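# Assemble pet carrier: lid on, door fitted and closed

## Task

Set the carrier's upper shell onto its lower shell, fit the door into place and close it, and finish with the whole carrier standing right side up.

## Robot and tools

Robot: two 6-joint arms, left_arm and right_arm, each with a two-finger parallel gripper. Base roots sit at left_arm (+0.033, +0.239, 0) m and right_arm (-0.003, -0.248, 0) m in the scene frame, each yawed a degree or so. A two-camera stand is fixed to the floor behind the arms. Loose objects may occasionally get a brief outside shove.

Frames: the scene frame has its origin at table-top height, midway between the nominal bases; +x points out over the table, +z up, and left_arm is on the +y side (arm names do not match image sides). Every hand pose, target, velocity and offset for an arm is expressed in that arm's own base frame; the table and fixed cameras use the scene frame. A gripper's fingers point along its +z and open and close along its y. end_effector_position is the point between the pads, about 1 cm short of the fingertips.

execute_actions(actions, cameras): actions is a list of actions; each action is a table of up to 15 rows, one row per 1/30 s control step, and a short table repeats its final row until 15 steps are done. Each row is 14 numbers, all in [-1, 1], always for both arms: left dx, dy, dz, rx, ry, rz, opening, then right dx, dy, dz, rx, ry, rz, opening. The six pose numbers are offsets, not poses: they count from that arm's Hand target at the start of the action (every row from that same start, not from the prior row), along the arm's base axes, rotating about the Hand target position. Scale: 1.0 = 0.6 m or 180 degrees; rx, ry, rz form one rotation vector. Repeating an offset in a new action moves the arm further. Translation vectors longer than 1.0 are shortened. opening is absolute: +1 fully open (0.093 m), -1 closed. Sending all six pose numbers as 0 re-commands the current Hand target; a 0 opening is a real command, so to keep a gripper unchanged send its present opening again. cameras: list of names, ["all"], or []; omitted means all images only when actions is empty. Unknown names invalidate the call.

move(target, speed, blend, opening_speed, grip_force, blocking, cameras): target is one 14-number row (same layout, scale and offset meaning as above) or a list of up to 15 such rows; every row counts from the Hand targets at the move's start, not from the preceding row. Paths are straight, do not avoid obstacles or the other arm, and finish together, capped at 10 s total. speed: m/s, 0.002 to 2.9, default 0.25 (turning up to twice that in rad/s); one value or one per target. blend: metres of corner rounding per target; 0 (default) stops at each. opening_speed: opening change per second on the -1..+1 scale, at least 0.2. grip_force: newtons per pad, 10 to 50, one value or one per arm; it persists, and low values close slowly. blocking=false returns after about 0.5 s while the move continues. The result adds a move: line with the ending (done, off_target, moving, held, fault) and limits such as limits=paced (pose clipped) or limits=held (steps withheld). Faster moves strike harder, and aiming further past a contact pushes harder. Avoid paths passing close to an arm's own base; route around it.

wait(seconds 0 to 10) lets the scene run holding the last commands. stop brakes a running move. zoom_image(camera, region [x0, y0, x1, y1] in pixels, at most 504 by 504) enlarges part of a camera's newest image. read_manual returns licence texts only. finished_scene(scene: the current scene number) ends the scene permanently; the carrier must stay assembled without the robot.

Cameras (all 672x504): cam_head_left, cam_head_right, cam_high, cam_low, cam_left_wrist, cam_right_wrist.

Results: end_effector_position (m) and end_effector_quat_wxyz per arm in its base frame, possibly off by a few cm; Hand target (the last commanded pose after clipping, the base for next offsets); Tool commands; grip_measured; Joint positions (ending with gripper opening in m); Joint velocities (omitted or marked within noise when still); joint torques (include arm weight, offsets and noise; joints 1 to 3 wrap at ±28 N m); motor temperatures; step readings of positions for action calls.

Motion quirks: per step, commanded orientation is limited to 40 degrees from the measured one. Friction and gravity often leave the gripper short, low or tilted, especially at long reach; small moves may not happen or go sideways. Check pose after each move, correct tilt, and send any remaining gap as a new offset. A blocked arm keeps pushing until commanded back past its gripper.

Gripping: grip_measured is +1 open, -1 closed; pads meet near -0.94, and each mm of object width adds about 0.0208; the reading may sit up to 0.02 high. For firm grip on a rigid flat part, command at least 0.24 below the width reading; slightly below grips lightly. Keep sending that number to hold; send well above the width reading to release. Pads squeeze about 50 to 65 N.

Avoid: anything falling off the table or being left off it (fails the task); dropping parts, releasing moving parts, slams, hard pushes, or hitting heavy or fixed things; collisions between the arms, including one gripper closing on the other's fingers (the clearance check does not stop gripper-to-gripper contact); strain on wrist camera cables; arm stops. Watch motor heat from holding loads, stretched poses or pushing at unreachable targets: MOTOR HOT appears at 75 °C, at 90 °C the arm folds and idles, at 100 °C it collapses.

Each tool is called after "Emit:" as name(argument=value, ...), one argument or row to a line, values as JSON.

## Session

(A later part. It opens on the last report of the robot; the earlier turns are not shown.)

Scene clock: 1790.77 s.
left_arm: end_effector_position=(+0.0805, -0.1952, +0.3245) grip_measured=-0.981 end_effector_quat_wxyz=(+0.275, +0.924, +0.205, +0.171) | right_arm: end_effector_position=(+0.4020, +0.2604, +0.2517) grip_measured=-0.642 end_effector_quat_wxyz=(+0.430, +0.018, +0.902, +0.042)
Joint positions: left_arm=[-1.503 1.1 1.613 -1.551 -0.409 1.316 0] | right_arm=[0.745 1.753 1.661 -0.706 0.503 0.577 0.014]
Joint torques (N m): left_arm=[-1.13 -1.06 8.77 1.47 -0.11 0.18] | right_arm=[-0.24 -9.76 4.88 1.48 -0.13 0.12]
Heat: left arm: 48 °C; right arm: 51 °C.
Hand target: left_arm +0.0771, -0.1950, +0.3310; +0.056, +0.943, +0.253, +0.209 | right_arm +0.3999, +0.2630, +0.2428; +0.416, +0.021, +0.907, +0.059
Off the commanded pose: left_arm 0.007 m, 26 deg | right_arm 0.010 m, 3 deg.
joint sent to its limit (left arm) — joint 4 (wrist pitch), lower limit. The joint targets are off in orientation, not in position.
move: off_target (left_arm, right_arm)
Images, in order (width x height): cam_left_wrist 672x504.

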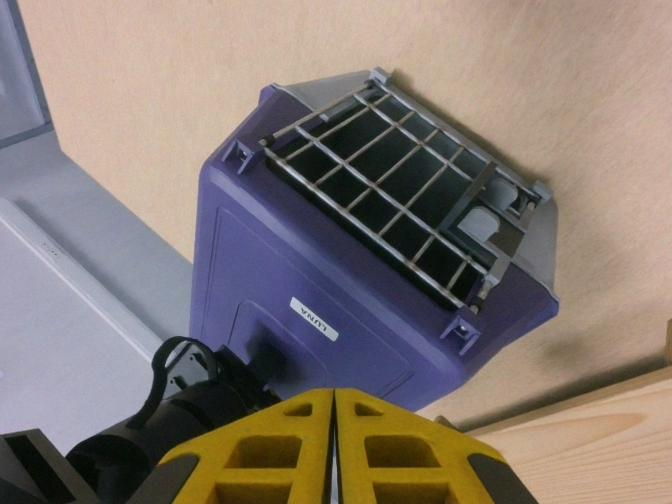

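Emit:
move(
  target=[0,0,0,0,0,0,-1,0.002,-0.003,0.012,0,0.01,-0.01,1],
  opening_speed=0.6,
)

Emit:
move(
  target=[
    [0,0,0,0,0,0,-1,-0.12,0,0.12,0,0,0,1],
    [0,0,0,0,0,0,-1,-0.32,-0.6,0.12,0,-0.1,0,1],
  ],
  speed=0.2,
  blend=[0.03,0],
  cameras=["all"],
)

Emit:
zoom_image(
  camera="cam_left_wrist",
  region=[180, 60, 580, 390],
)

Emit:
zoom_image(
  camera="cam_right_wrist",
  region=[0, 130, 220, 410],
)

Scene clock: 1807.67 s.
left_arm: end_effector_position=(+0.0805, -0.1952, +0.3245) grip_measured=-0.981 end_effector_quat_wxyz=(+0.275, +0.924, +0.204, +0.171) | right_arm: end_effector_position=(+0.3984, +0.2621, +0.2509) grip_measured=+1.000 end_effector_quat_wxyz=(+0.408, +0.031, +0.911, +0.051)
Joint positions: left_arm=[-1.503 1.1 1.613 -1.551 -0.409 1.317 0] | right_arm=[0.743 1.772 1.713 -0.779 0.473 0.626 0.093]
Joint torques (N m): left_arm=[-1.14 -1.06 8.73 1.47 -0.11 0.16] | right_arm=[-0.44 -8.62 8.2 1.21 0.15 0]
Heat: left arm: 49 °C; right arm: 52 °C.
Hand target: left_arm +0.0771, -0.1950, +0.3310; +0.056, +0.943, +0.253, +0.209 | right_arm +0.4011, +0.2613, +0.2500; +0.402, +0.036, +0.913, +0.052
Off the commanded pose: left_arm 0.007 m, 26 deg | right_arm 0.003 m, 1 deg.
joint sent to its limit (left arm) — joint 4 (wrist pitch), lower limit. The joint targets are off in orientation, not in position.
move: off_target (left_arm)

Scene clock: 1811.30 s.
left_arm: end_effector_position=(+0.0805, -0.1952, +0.3245) grip_measured=-0.981 end_effector_quat_wxyz=(+0.275, +0.924, +0.204, +0.171) | right_arm: end_effector_position=(+0.2094, -0.0992, +0.3159) grip_measured=+1.000 end_effector_quat_wxyz=(+0.536, +0.033, +0.841, +0.059)
Joint positions: left_arm=[-1.503 1.1 1.613 -1.551 -0.409 1.317 0] | right_arm=[-1.094 0.896 1.165 -1.129 -0.986 -0.621 0.093]
Joint torques (N m): left_arm=[-1.11 -1.06 8.73 1.47 -0.11 0.16] | right_arm=[-0.27 -0.42 7.56 1.09 -0.47 -0.22]
Heat: left arm: 49 °C; right arm: 51 °C.
Hand target: left_arm +0.0771, -0.1950, +0.3310; +0.056, +0.943, +0.253, +0.209 | right_arm +0.2091, -0.0988, +0.3219; +0.540, +0.028, +0.839, +0.057
Off the commanded pose: left_arm 0.007 m, 26 deg | right_arm 0.006 m, 1 deg.
joint sent to its limit (left arm) — joint 4 (wrist pitch), lower limit. The joint targets are off in orientation, not in position.
move: off_target (left_arm)

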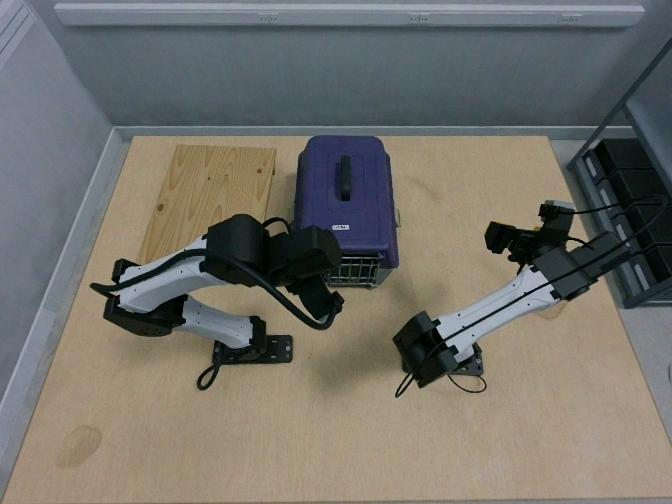

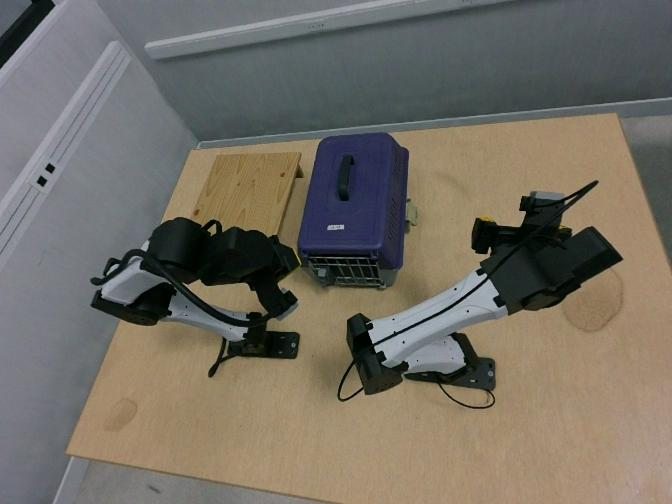

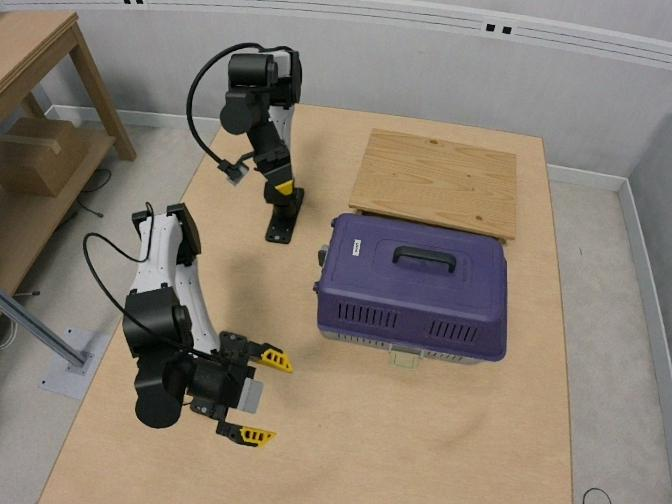

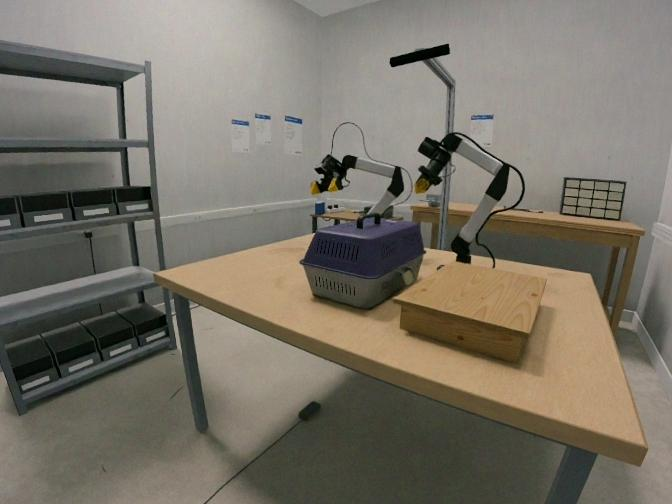

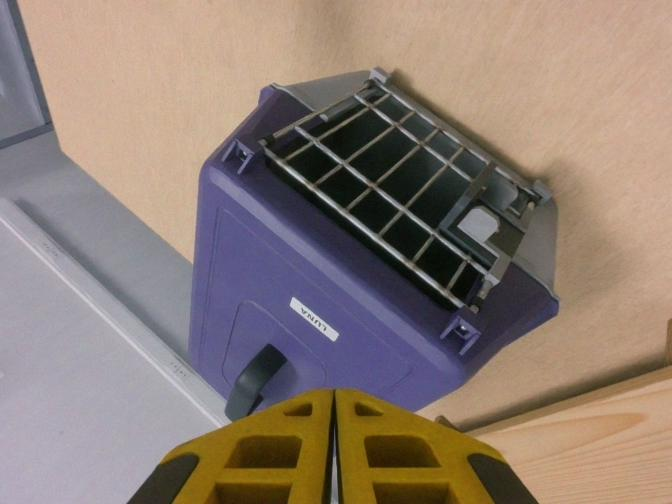

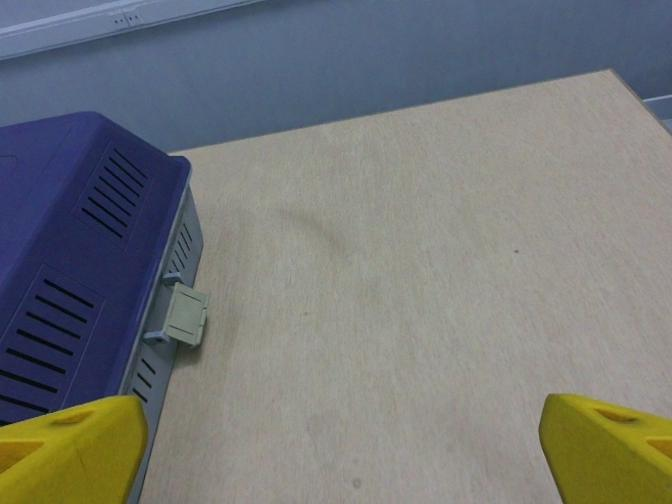

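Scaled by 1.260 from the camera's 672x504 image, which has a finer 960x720 frame.

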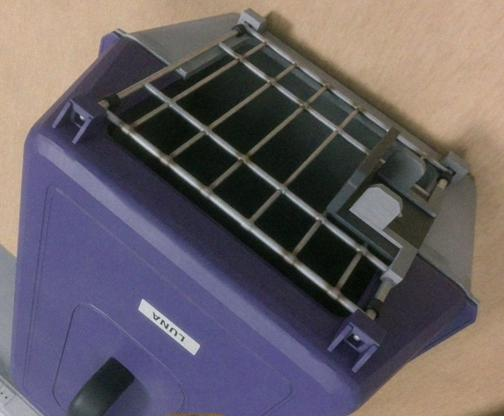

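Scaled by 1.800 from the camera's 672x504 image, which has a finer 960x720 frame.

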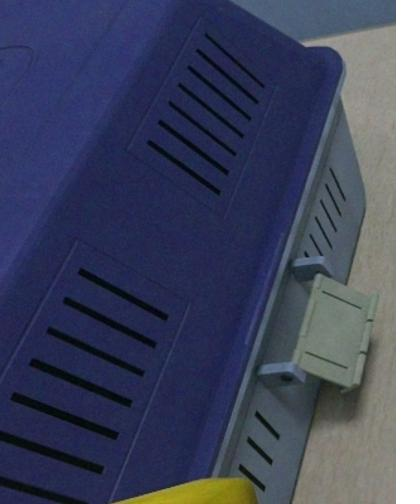

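Emit:
finished_scene(
  scene=1,
)

The scene is finished: the task was done.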